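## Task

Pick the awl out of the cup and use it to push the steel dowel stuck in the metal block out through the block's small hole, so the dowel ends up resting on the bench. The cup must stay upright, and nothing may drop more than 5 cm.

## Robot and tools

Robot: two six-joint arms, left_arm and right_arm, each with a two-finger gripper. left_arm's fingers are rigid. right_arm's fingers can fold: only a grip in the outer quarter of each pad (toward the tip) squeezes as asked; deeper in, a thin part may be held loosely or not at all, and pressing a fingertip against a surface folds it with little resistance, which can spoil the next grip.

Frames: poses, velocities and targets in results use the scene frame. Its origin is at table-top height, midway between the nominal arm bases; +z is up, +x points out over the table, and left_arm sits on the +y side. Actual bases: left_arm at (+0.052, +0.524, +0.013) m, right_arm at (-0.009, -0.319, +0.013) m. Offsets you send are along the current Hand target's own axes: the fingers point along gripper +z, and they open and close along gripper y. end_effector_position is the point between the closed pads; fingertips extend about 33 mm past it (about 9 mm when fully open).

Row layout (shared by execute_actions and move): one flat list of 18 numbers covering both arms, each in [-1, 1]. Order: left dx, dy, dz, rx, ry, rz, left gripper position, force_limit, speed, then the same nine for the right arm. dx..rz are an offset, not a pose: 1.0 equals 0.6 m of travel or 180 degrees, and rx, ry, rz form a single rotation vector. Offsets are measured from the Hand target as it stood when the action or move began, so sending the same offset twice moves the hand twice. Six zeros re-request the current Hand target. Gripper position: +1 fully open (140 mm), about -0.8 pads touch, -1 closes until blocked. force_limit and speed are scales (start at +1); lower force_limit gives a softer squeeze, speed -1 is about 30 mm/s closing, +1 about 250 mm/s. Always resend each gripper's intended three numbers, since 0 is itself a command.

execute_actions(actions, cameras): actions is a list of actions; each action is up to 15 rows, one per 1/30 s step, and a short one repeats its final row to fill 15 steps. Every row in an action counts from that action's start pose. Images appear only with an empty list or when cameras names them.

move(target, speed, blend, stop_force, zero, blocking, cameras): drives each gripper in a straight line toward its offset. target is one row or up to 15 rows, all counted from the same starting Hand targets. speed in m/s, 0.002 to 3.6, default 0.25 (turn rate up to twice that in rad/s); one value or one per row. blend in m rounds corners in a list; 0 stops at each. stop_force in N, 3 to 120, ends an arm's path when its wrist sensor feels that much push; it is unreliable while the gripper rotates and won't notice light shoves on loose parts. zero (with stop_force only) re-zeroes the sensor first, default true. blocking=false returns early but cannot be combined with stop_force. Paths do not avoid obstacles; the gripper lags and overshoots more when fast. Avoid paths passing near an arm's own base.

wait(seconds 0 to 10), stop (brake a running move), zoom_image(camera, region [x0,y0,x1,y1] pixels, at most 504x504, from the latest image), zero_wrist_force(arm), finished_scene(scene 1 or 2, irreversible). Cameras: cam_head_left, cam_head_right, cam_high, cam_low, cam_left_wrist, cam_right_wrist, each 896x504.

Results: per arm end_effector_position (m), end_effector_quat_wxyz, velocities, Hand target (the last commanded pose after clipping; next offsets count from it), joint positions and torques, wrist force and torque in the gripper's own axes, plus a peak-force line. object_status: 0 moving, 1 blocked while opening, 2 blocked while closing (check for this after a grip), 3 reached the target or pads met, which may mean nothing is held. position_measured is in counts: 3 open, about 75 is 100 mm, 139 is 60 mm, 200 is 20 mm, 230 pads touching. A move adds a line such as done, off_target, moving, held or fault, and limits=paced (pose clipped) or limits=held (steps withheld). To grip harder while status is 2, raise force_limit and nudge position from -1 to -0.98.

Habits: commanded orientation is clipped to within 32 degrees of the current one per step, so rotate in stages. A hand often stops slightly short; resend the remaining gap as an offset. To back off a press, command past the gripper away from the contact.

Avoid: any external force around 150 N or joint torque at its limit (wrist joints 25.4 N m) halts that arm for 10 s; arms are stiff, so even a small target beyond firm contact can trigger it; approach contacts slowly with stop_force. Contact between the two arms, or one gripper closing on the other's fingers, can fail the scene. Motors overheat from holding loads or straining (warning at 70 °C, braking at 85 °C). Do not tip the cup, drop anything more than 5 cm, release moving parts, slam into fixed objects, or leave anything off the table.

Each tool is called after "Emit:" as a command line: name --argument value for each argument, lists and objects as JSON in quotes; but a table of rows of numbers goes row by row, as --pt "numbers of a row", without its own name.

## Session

Emit:
execute_actions --actions '[]'

Scene clock: 0.00 s.
left_arm: end_effector_position=(+0.6697, +0.3530, +0.2886) position_measured=3 object_status=3 end_effector_quat_wxyz=(-0.175, +0.945, -0.200, +0.193) | right_arm: end_effector_position=(+1.0213, -0.2076, +0.2554) position_measured=3 object_status=3 end_effector_quat_wxyz=(+0.014, +0.722, -0.012, +0.692)
Joint positions: left_arm=[-0.721 -1.474 1.623 -1.899 -1.072 2.879] | right_arm=[-0.034 -0.479 1.021 -3.642 -1.593 3.138]
Joint velocities: within noise
Joint torques (N m): no reading
Motor temperatures (°C): left_arm=[32 26 24 39 35 33] | right_arm=[30 23 27 38 32 37]
Wrist force (N): no reading
Wrist torque (N m): no reading
Wrist force, peak (N): no reading
Hand target: left_arm +0.6697, +0.3530, +0.2886; -0.175, +0.945, -0.200, +0.193 | right_arm +1.0213, -0.2076, +0.2554; +0.014, +0.722, -0.012, +0.692
Tool commands: left_gripper/position=+1.0 left_gripper/force_limit=+1.0 left_gripper/speed=+1.0 right_gripper/position=+1.0 right_gripper/force_limit=+1.0 right_gripper/speed=+1.0
camera_calibration:
cam_left_wrist: T_world_to_cam=[[-0.28239, -0.86959, -0.405055, 0.625807], [-0.949448, 0.31371, -0.0115647, 0.533315], [0.137126, 0.381313, -0.914219, 0.178058], [0, 0, 0, 1]] pos_world=[0.65866, 0.308993, 0.422438]
cam_right_wrist: T_world_to_cam=[[-0.0476917, -0.998862, 0.000962556, -0.152303], [-0.392686, 0.0178631, -0.919499, 0.641685], [0.918435, -0.0442305, -0.393091, -0.704855], [0, 0, 0, 1]] pos_world=[0.892081, -0.194768, 0.313104]

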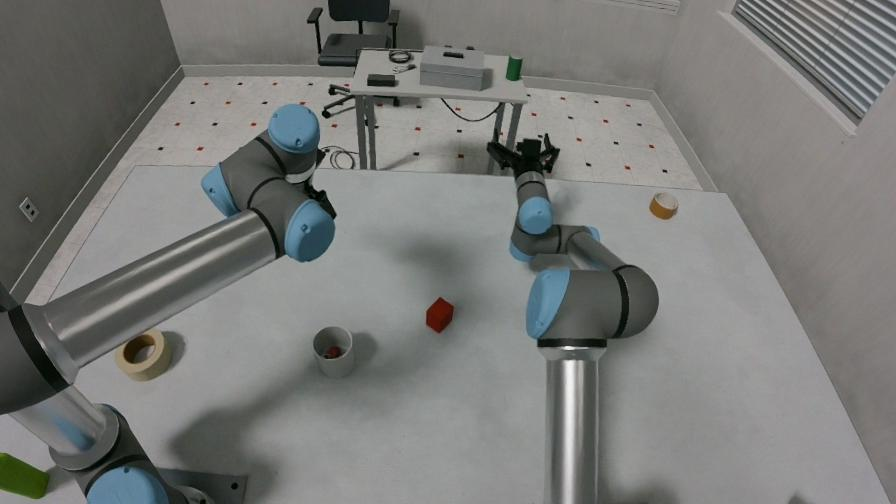

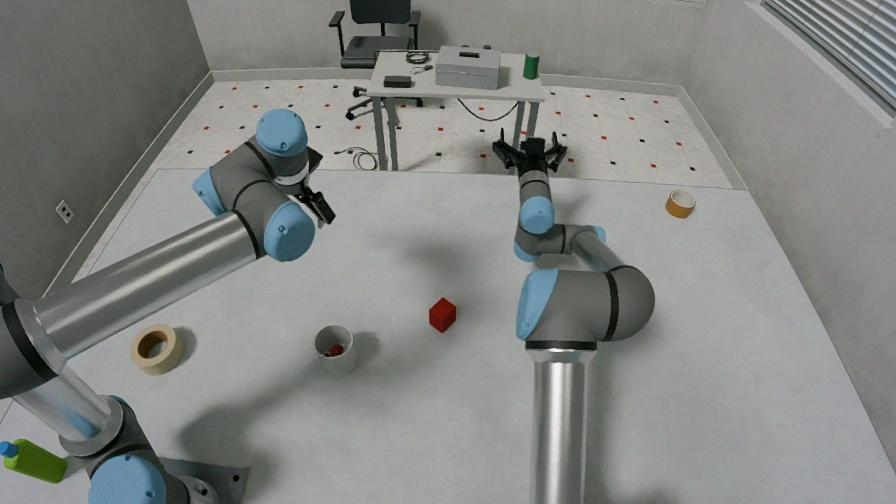

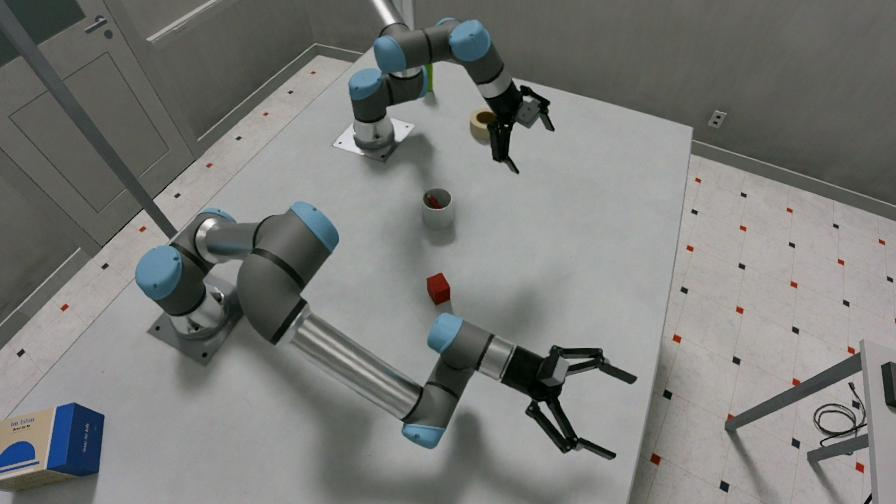

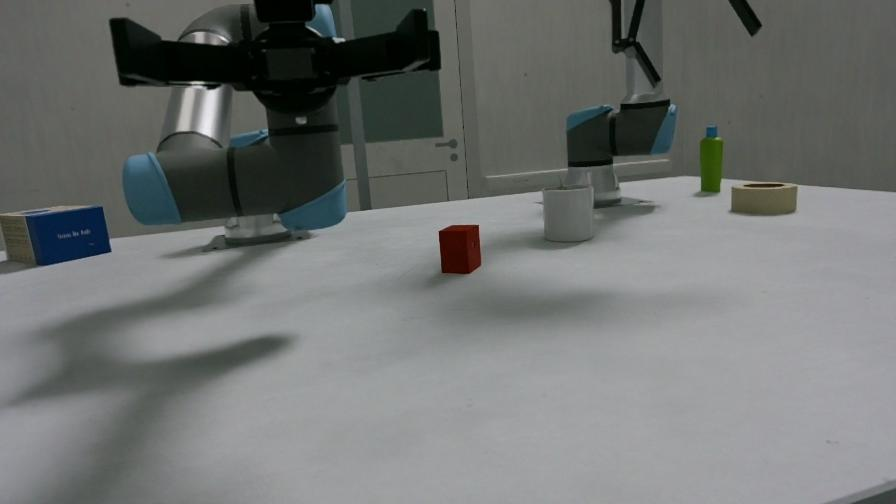

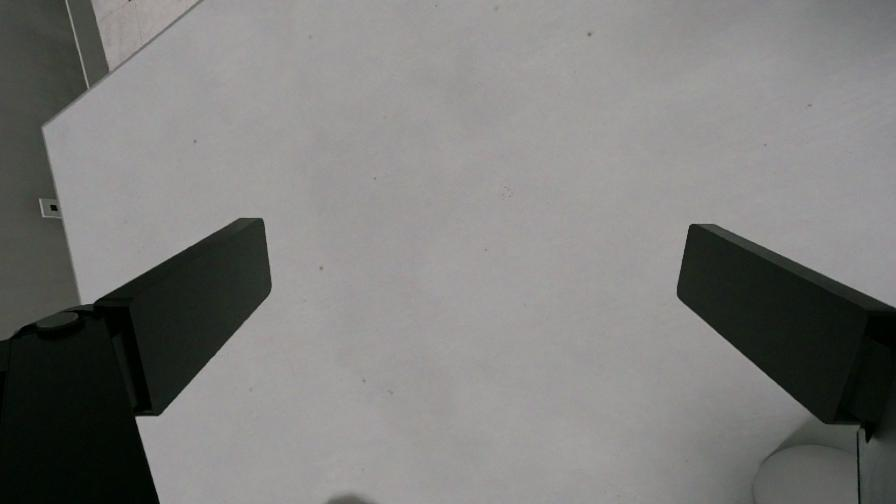

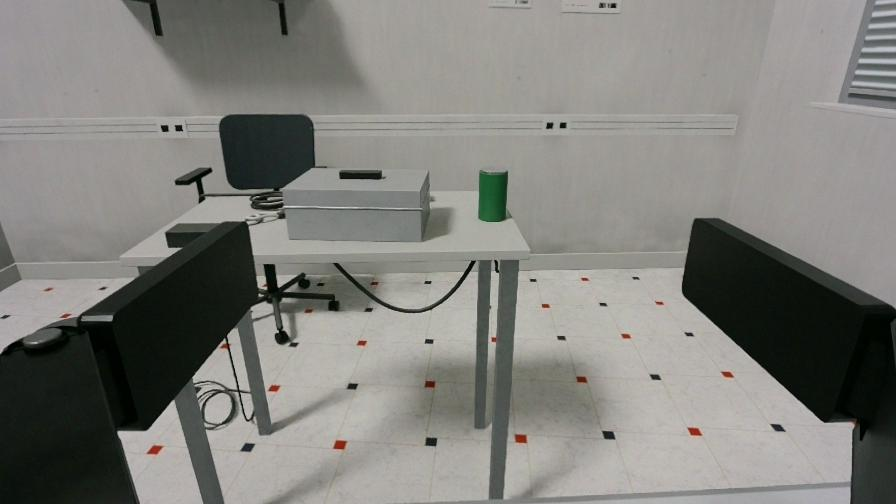

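Emit:
zoom_image --camera "cam_head_right" --region '[290, 280, 490, 400]'

Emit:
zoom_image --camera "cam_head_left" --region '[290, 280, 490, 400]'

Emit:
zoom_image --camera "cam_high" --region '[390, 170, 490, 320]'

Emit:
zoom_image --camera "cam_low" --region '[420, 160, 620, 290]'

Scaled by 2.520 from the camera's 896x504 image, which has a finer 1280x720 frame.

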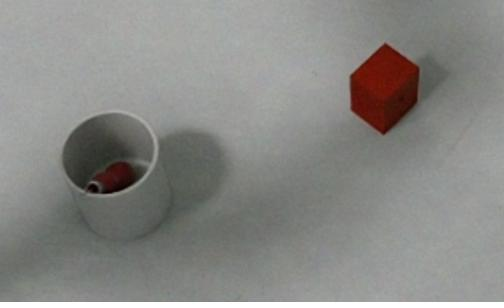

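Scaled by 2.520 from the camera's 896x504 image, which has a finer 1280x720 frame.

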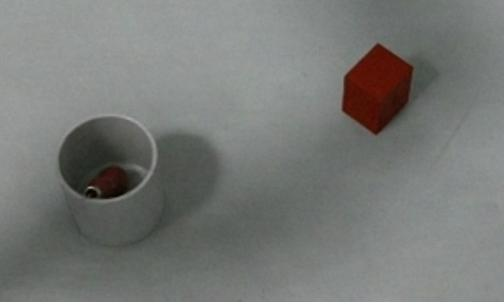

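Scaled by 3.360 from the camera's 896x504 image, which has a finer 1280x720 frame.

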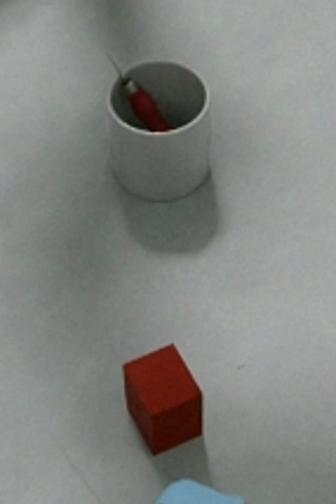

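Scaled by 2.520 from the camera's 896x504 image, which has a finer 1280x720 frame.

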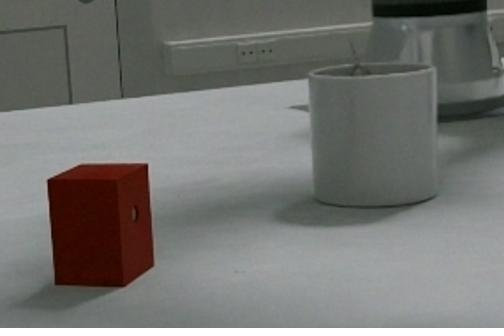

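Emit:
zoom_image --camera "cam_head_right" --region '[305, 315, 365, 385]'

Emit:
zoom_image --camera "cam_high" --region '[415, 180, 465, 235]'

Emit:
zoom_image --camera "cam_low" --region '[530, 170, 610, 250]'

Emit:
zoom_image --camera "cam_head_right" --region '[415, 285, 475, 345]'

Scaled by 7.200 from the camera's 896x504 image, which has a finer 1280x720 frame.

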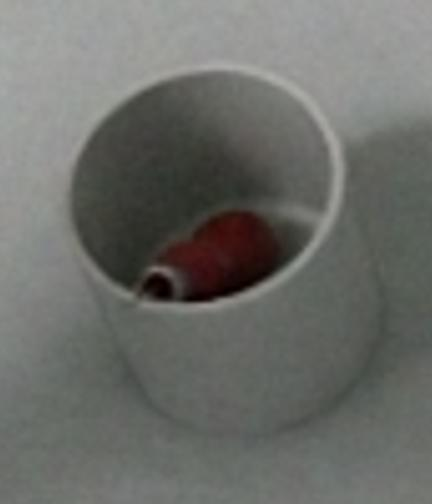

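Scaled by 9.164 from the camera's 896x504 image, which has a finer 1280x720 frame.

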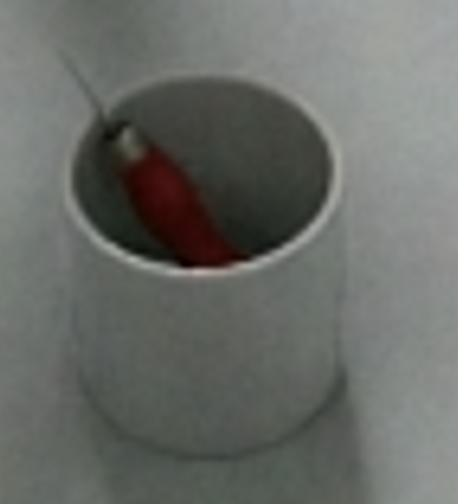

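Scaled by 6.300 from the camera's 896x504 image, which has a finer 1280x720 frame.

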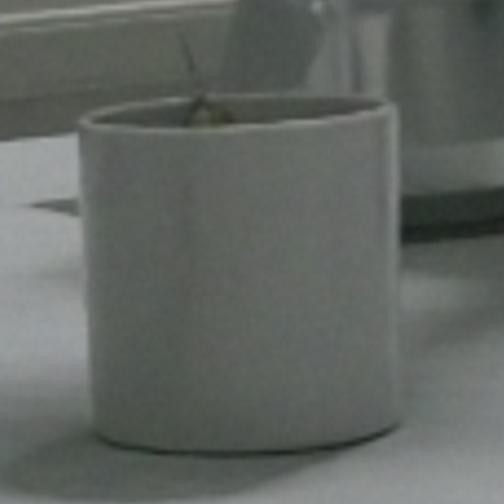

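Scaled by 8.400 from the camera's 896x504 image, which has a finer 1280x720 frame.

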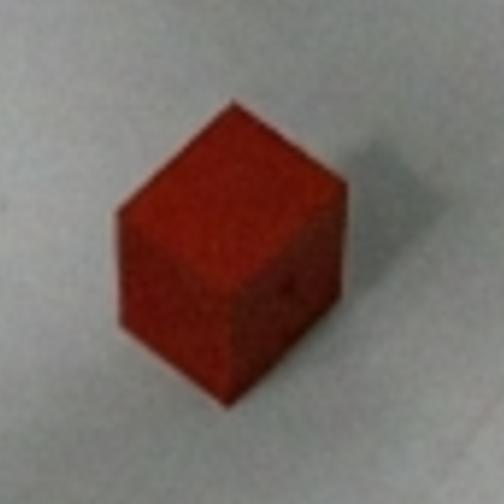

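Emit:
move --target '[-0.2808,0.3132,-0.1110,-0.1386,-0.0928,0.0220,1,1,1,0.2005,-0.1097,-0.9835,-0.4388,-0.2922,0.6576,1,1,1]' --speed 0.5 --cameras '["cam_right_wrist","cam_left_wrist","cam_head_right","cam_high"]'

Emit:
zoom_image --camera "cam_right_wrist" --region '[600, 200, 850, 420]'

Emit:
zoom_image --camera "cam_left_wrist" --region '[250, 100, 650, 400]'

Scene clock: 60.20 s.
left_arm: end_effector_position=(+0.4400, +0.2496, +0.2200) position_measured=3 object_status=3 end_effector_quat_wxyz=(-0.001, +0.970, -0.241, +0.001) | right_arm: end_effector_position=(+0.4395, -0.1201, +0.3998) position_measured=3 object_status=3 end_effector_quat_wxyz=(+0.160, -0.393, +0.903, +0.068)
Joint positions: left_arm=[-0.897 -1.642 1.816 -1.745 -1.568 2.728] | right_arm=[-0.051 -1.831 1.618 -1.594 -1.311 5.461]
Joint torques (N m): left_arm=[7.66 -15.53 -34.75 -1.83 2.08 1.52] | right_arm=[-4.21 -18.84 -29.23 -3.29 1.86 1.38]
Wrist force (N): left_arm=[-0.4 0.5 0.0] | right_arm=[-0.5 -0.4 -3.8]
Wrist torque (N m): left_arm=[0.07 -0.02 -0.02] | right_arm=[0.42 0.03 -0.55]
Wrist force, peak (N): left_arm=[-1.0 0.9 0.3] | right_arm=[0.7 0.5 -4.9]
Hand target: left_arm +0.4401, +0.2496, +0.2200; -0.001, +0.970, -0.241, +0.001 | right_arm +0.4395, -0.1201, +0.3999; +0.160, -0.393, +0.903, +0.069
Off the commanded pose: left_arm 0.000 m, 0 deg | right_arm 0.000 m, 0 deg.
move: done
camera_calibration:
cam_left_wrist: T_world_to_cam=[[-0.442396, -0.896771, -0.00938233, 0.433384], [-0.850642, 0.41628, 0.321121, 0.204633], [-0.284066, 0.150044, -0.946992, 0.436468], [0, 0, 0, 1]] pos_world=[0.489783, 0.237972, 0.351685]
cam_right_wrist: T_world_to_cam=[[-0.732083, 0.681142, 0.00999697, 0.406192], [0.520669, 0.550026, 0.652974, -0.421753], [0.43927, 0.483237, -0.757314, 0.309618], [0, 0, 0, 1]] pos_world=[0.380954, -0.194318, 0.505812]
Images, in order (width x height): cam_head_right 896x504, cam_high 896x504, cam_left_wrist 896x504, cam_right_wrist 896x504.

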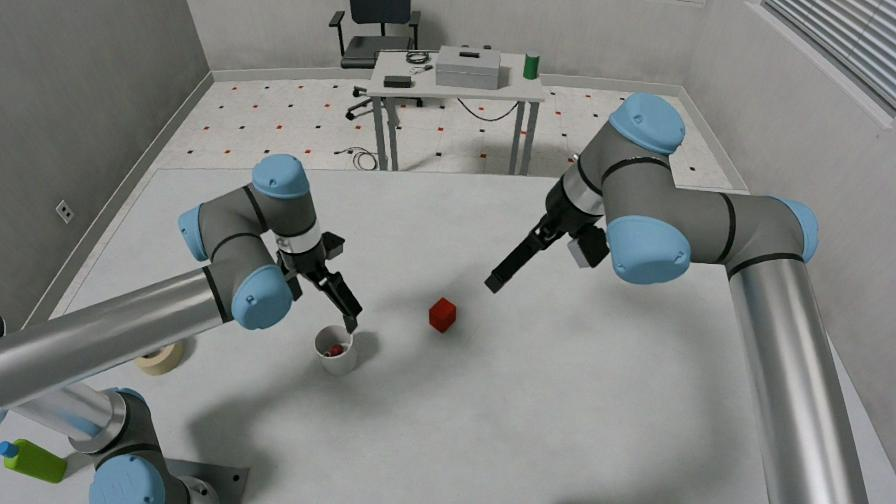

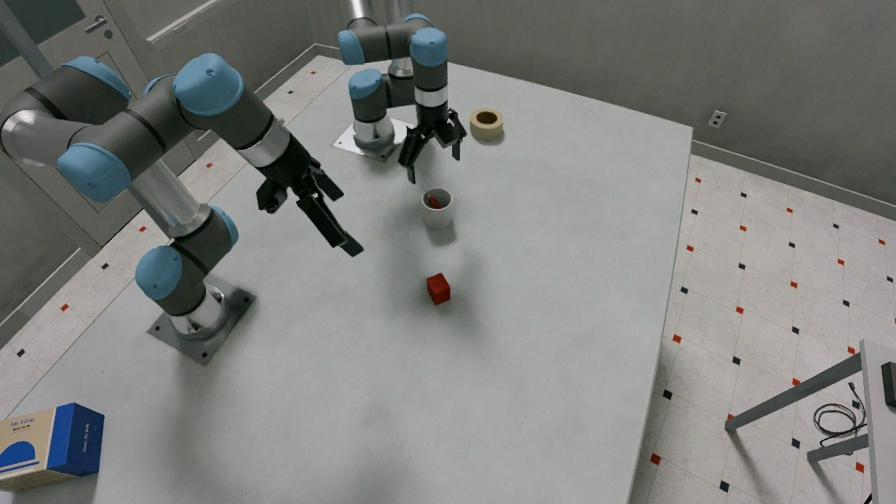

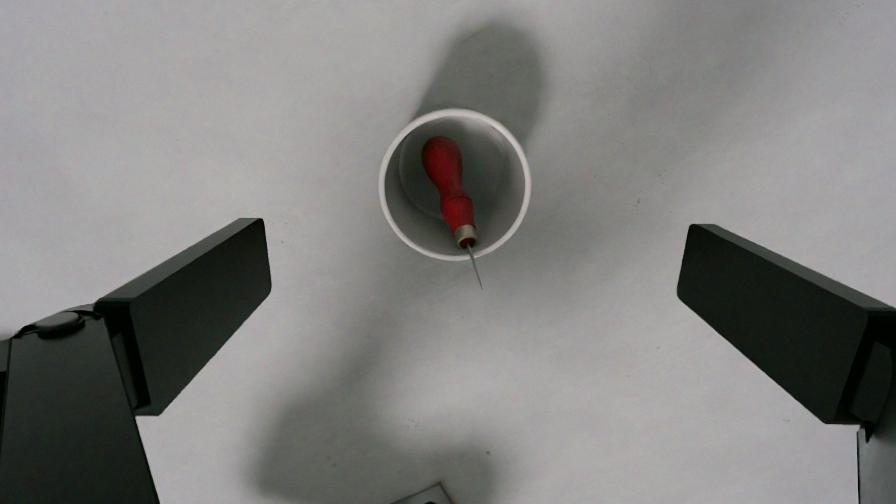

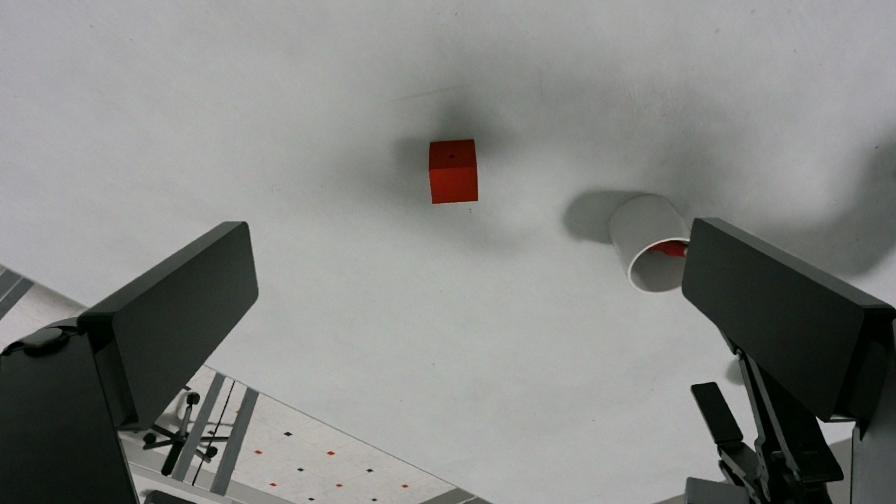

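Scaled by 2.016 from the camera's 896x504 image, which has a finer 1280x720 frame.

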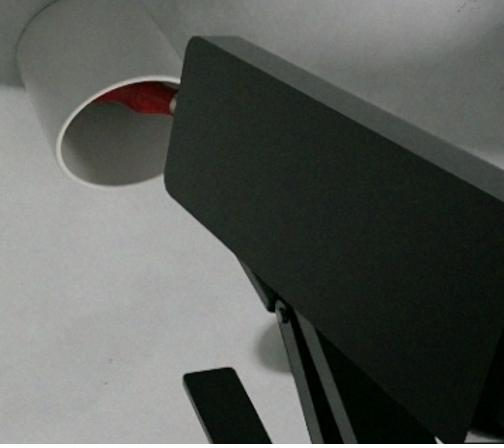

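Scaled by 1.260 from the camera's 896x504 image, which has a finer 1280x720 frame.

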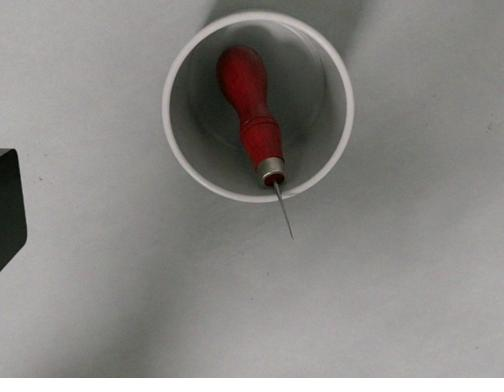

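Emit:
zoom_image --camera "cam_left_wrist" --region '[370, 95, 540, 300]'

Emit:
zoom_image --camera "cam_right_wrist" --region '[400, 110, 520, 230]'

Scaled by 2.459 from the camera's 896x504 image, which has a finer 1280x720 frame.

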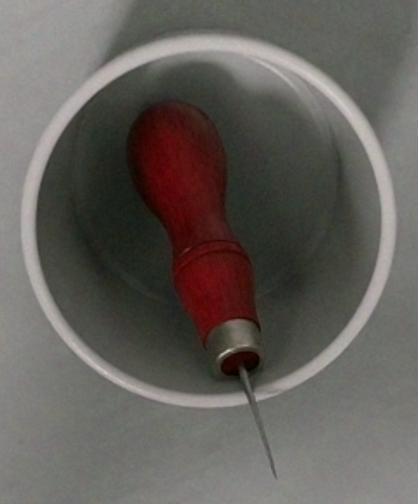

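Scaled by 4.200 from the camera's 896x504 image, which has a finer 1280x720 frame.

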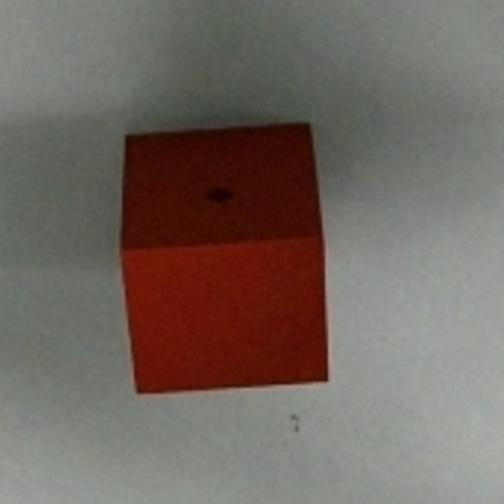

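Emit:
move --pt "0.0884 -0.0469 -0.0333 -0.1224 0.0224 0.4262 -0.4 0 0 -0.1223 0.0060 0.1152 -0.0891 0.0861 -0.5055 0.3 0 0" --pt "0.0891 -0.0589 0.1102 -0.2447 0.0448 0.8523 -0.4 0 0 -0.1467 0.0002 0.4965 0.1711 0.0056 0.9657 0.3 0 0" --speed 0.5 --blend '[0.04,0]' --cameras '["cam_right_wrist","cam_left_wrist","cam_head_right","cam_high"]'

Emit:
zoom_image --camera "cam_left_wrist" --region '[300, 100, 620, 420]'

Emit:
zoom_image --camera "cam_right_wrist" --region '[330, 100, 620, 300]'

Scene clock: 114.17 s.
left_arm: end_effector_position=(+0.5040, +0.2559, +0.1541) position_measured=179 object_status=3 end_effector_quat_wxyz=(-0.274, +0.058, +0.960, +0.018) | right_arm: end_effector_position=(+0.5655, +0.0149, +0.1500) position_measured=91 object_status=3 end_effector_quat_wxyz=(+0.001, +0.904, +0.427, -0.001)
Joint positions: left_arm=[-0.632 -1.091 1.313 -1.295 -1.831 5.834] | right_arm=[0.306 -1.152 1.416 -1.834 -1.572 2.585]
Joint torques (N m): left_arm=[7.9 -46.47 -8.65 -2.55 -2.37 1.45] | right_arm=[-7.2 -50.27 -33.25 -0.66 1.29 -2.12]
Wrist force (N): left_arm=[-1.5 0.4 0.1] | right_arm=[-0.1 -0.3 -3.2]
Wrist torque (N m): left_arm=[-0.05 0.35 0.07] | right_arm=[0.45 -0.05 -0.51]
Wrist force, peak (N): left_arm=[-2.4 1.1 0.5] | right_arm=[-0.7 -0.3 -4.7]
Hand target: left_arm +0.5040, +0.2560, +0.1541; -0.274, +0.058, +0.960, +0.018 | right_arm +0.5656, +0.0149, +0.1501; +0.001, +0.904, +0.427, +0.000
Off the commanded pose: left_arm 0.000 m, 0 deg | right_arm 0.000 m, 0 deg.
move: done
camera_calibration:
cam_left_wrist: T_world_to_cam=[[0.0926875, 0.995601, 0.0137189, -0.290752], [0.97009, -0.0871908, -0.226546, -0.426786], [-0.224353, 0.0343066, -0.973904, 0.394936], [0, 0, 0, 1]] pos_world=[0.529575, 0.238712, 0.291932]
cam_right_wrist: T_world_to_cam=[[0.769694, -0.638296, 0.0122337, -0.420891], [-0.599901, -0.716574, 0.355865, 0.298662], [-0.218381, -0.281246, -0.934457, 0.409732], [0, 0, 0, 1]] pos_world=[0.592603, 0.0605961, 0.281742]
Images, in order (width x height): cam_head_right 896x504, cam_high 896x504, cam_left_wrist 896x504, cam_right_wrist 896x504.

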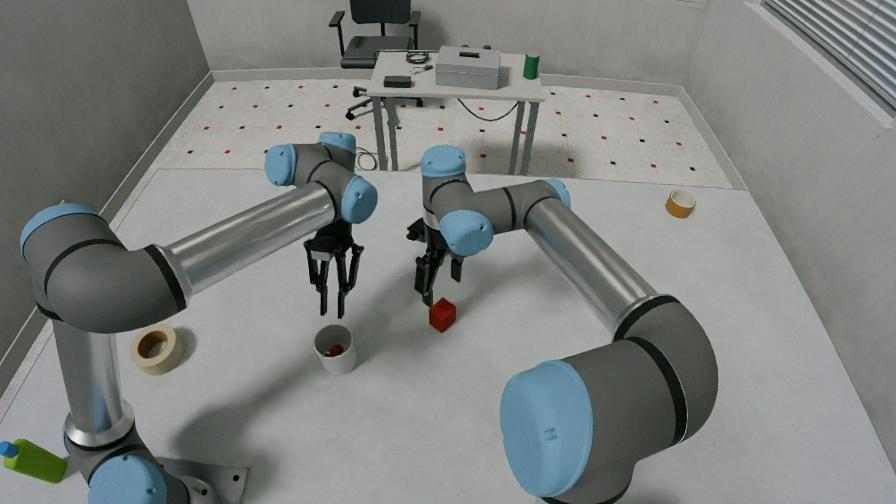

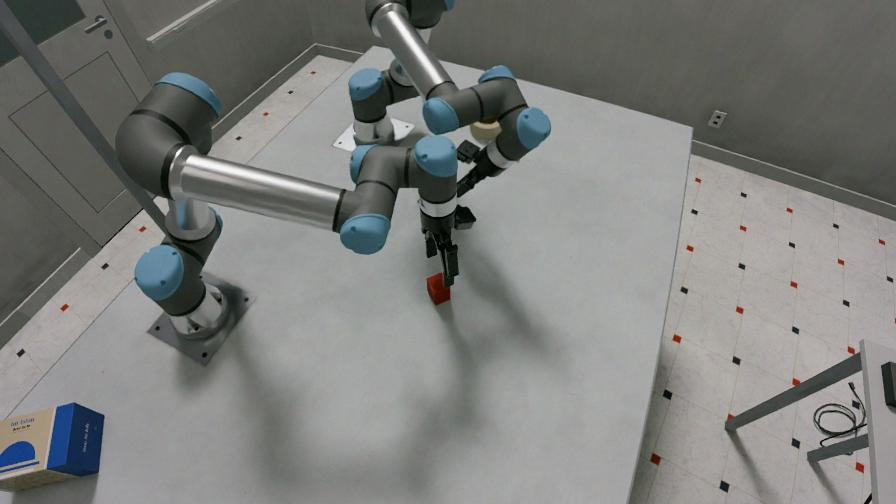

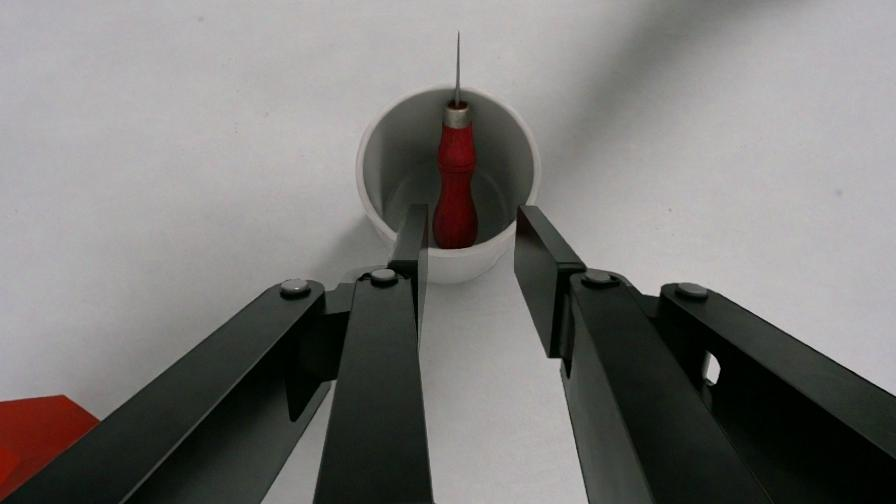

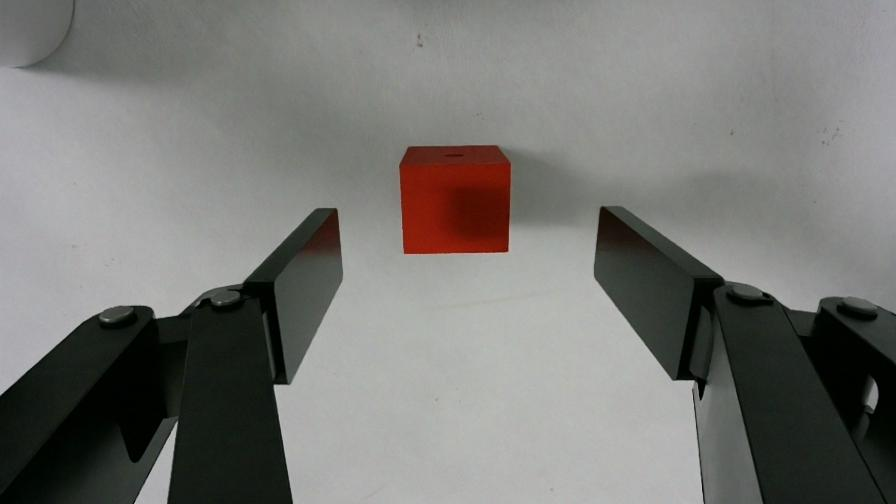

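Scaled by 1.575 from the camera's 896x504 image, which has a finer 1280x720 frame.

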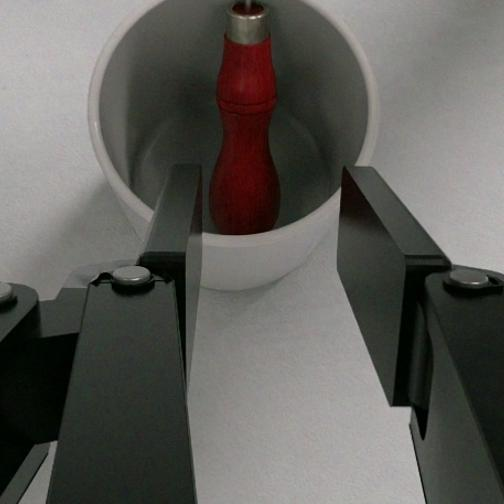

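Scaled by 1.738 from the camera's 896x504 image, which has a finer 1280x720 frame.

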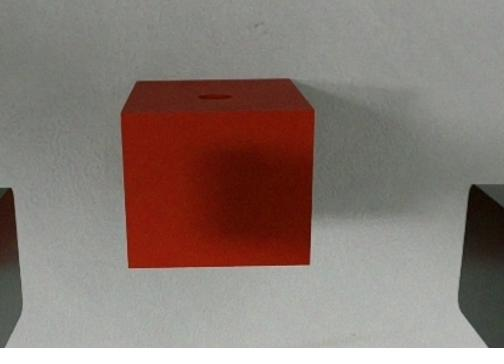

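Emit:
move --target '[0, -0.0093, 0.1, 0, 0, 0, -0.4, 0, 0, 0, -0.0083, 0.12, 0, 0, 0, 0.3, 0, 0]' --speed 0.15 --cameras '["cam_left_wrist", "cam_right_wrist", "cam_low"]'

Scene clock: 128.27 s.
left_arm: end_effector_position=(+0.4851, +0.2554, +0.1265) position_measured=179 object_status=3 end_effector_quat_wxyz=(-0.275, +0.058, +0.960, +0.018) | right_arm: end_effector_position=(+0.5622, +0.0176, +0.0879) position_measured=91 object_status=3 end_effector_quat_wxyz=(+0.001, +0.904, +0.427, -0.001)
Joint positions: left_arm=[-0.65 -1.113 1.42 -1.383 -1.84 5.818] | right_arm=[0.312 -1.107 1.517 -1.98 -1.572 2.59]
Joint torques (N m): left_arm=[-0.48 -40.51 -19.04 -1.25 -0.39 -0.17] | right_arm=[-5.24 -50.58 -19.67 -3.65 -0.61 -0.98]
Wrist force (N): left_arm=[-4.6 0.9 -2.4] | right_arm=[0.0 -0.1 -3.5]
Wrist torque (N m): left_arm=[0.05 1.03 -0.02] | right_arm=[0.50 -0.06 -0.53]
Wrist force, peak (N): left_arm=[51.1 21.5 -127.0] | right_arm=[0.0 -0.2 -6.3]
Hand target: left_arm +0.4851, +0.2554, +0.1265; -0.275, +0.058, +0.960, +0.018 (not the last commanded pose) | right_arm +0.5622, +0.0175, +0.0879; +0.001, +0.904, +0.427, +0.000 (not the last commanded pose)
Tool commands: left_gripper/position=-0.396078 left_gripper/force_limit=+0.003922 left_gripper/speed=+0.003922 right_gripper/position=+0.3 right_gripper/force_limit=+0.0 right_gripper/speed=+0.0
Off the commanded pose: left_arm 0.027 m, 0 deg | right_arm 0.010 m, 0 deg.
FORCE FAULT: contact force on the left arm reached its limit, and that arm stopped. The contact can be on any part of that arm, not only on its tool. That arm's remaining commands of this call were not run. That arm is still stopped at the end of this call. That arm stays stopped for about 10 more seconds. Until then a move that you send moves the other arm only, and its call returns only when the move has ended. Once the stop has ended, the next robot result says so. If the stop ends while you think or write, that arm runs what you send next, counted from a new Hand target: where the arm stands when the stop ends. While its stop runs, that arm takes no new command, but its gripper still runs the gripper command that each later call begins with. Until it ends, the stop uses up actions while you think or wait. An arm that is not stopped still takes commands.
move: fault (left_arm), off_target (right_arm; braked at the fault stop of left_arm)
camera_calibration:
cam_left_wrist: T_world_to_cam=[[0.0931098, 0.995562, 0.0136609, -0.288333], [0.969885, -0.0875898, -0.227267, -0.414548], [-0.225062, 0.0344103, -0.973737, 0.364171], [0, 0, 0, 1]] pos_world=[0.510872, 0.238212, 0.264332]
cam_right_wrist: T_world_to_cam=[[0.769809, -0.638156, 0.0123174, -0.416027], [-0.599791, -0.71666, 0.355877, 0.320583], [-0.218278, -0.281345, -0.934451, 0.351657], [0, 0, 0, 1]] pos_world=[0.589303, 0.063196, 0.219642]
Images, in order (width x height): cam_low 896x504, cam_left_wrist 896x504, cam_right_wrist 896x504.

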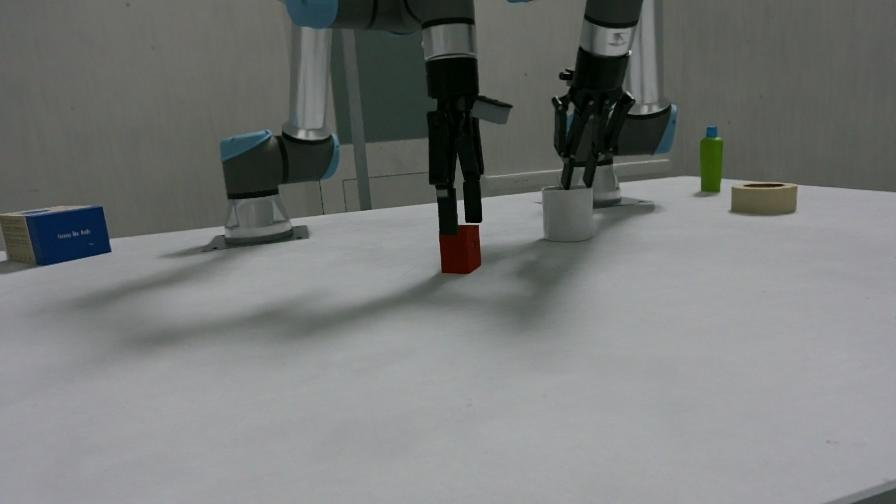

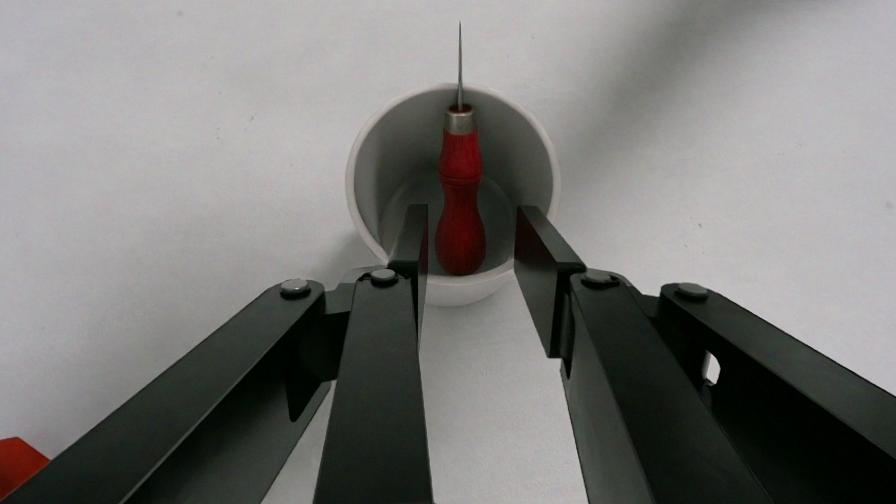

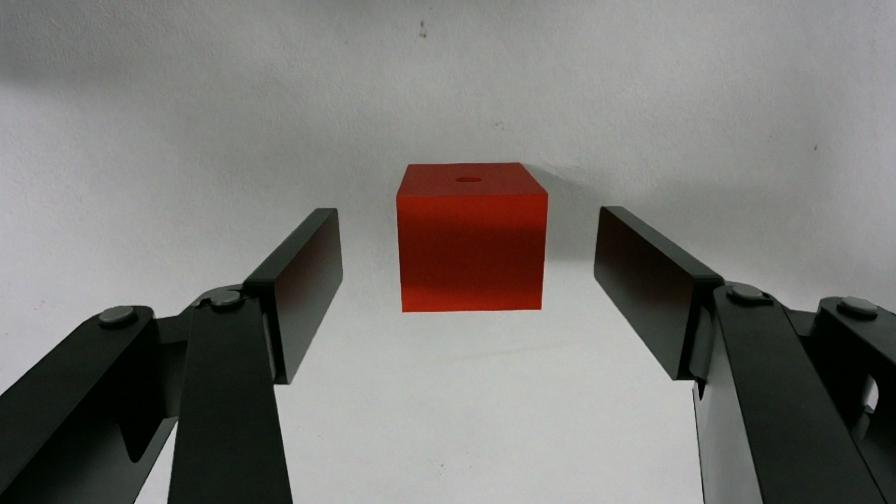

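Emit:
zoom_image --camera "cam_left_wrist" --region '[330, 10, 590, 330]'

Emit:
wait --seconds 0.1 --cameras '["cam_head_left", "cam_high"]'

Scaled by 1.575 from the camera's 896x504 image, which has a finer 1280x720 frame.

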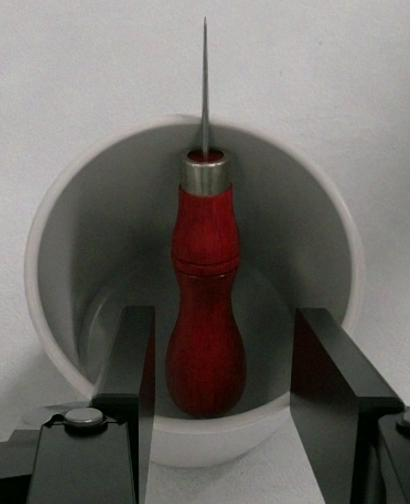

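Scene clock: 138.10 s.
left_arm: end_effector_position=(+0.4851, +0.2554, +0.1265) position_measured=179 object_status=3 end_effector_quat_wxyz=(-0.275, +0.058, +0.960, +0.018) | right_arm: end_effector_position=(+0.5622, +0.0175, +0.0879) position_measured=91 object_status=3 end_effector_quat_wxyz=(+0.001, +0.904, +0.427, +0.000)
Joint positions: left_arm=[-0.65 -1.113 1.42 -1.383 -1.84 5.818] | right_arm=[0.312 -1.107 1.517 -1.98 -1.572 2.59]
Joint torques (N m): left_arm=[-0.93 -40.2 -20.58 -1.1 -0.41 -0.18] | right_arm=[-6.43 -53.53 -16.47 -5.28 2.26 -2.03]
Wrist force (N): left_arm=[-4.5 0.9 -2.1] | right_arm=[-0.1 -0.1 -3.5]
Wrist torque (N m): left_arm=[0.05 1.00 -0.02] | right_arm=[0.50 -0.04 -0.52]
Wrist force, peak (N): left_arm=[-5.0 1.1 -2.4] | right_arm=[0.1 -0.2 -3.7]
Hand target: left_arm +0.4851, +0.2554, +0.1265; -0.275, +0.058, +0.960, +0.018 (not the last commanded pose) | right_arm +0.5622, +0.0175, +0.0879; +0.001, +0.904, +0.427, +0.000 (not the last commanded pose)
Tool commands: left_gripper/position=-0.396078 left_gripper/force_limit=+0.003922 left_gripper/speed=+0.003922 right_gripper/position=+0.3 right_gripper/force_limit=+0.0 right_gripper/speed=+0.0
Off the commanded pose: left_arm 0.027 m, 0 deg | right_arm 0.010 m, 0 deg.
FORCE FAULT, CONTINUED: the left arm's stop, for the force fault that an earlier result reported, is over. The rest of the stop counts as 19 of the actions that you can send in this scene. During its stop the left arm's controller moved it back a little. That arm's target is now where it stood when the stop ended, not its last command. That arm accepts commands again.
wait: 0.10 s; at rest from the start
Images, in order (width x height): cam_head_left 896x504, cam_high 896x504.

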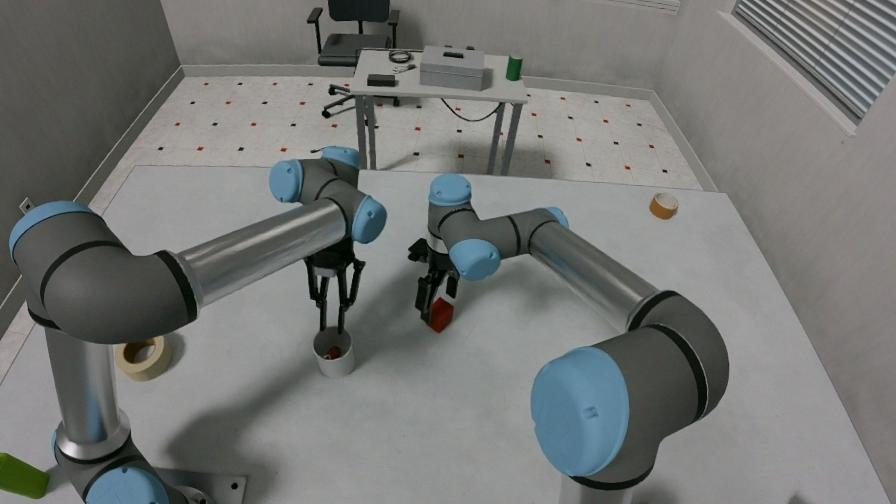

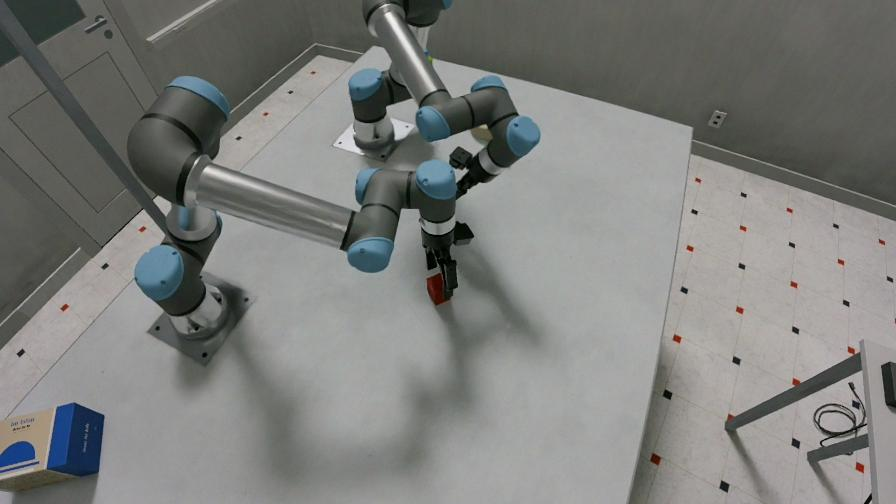

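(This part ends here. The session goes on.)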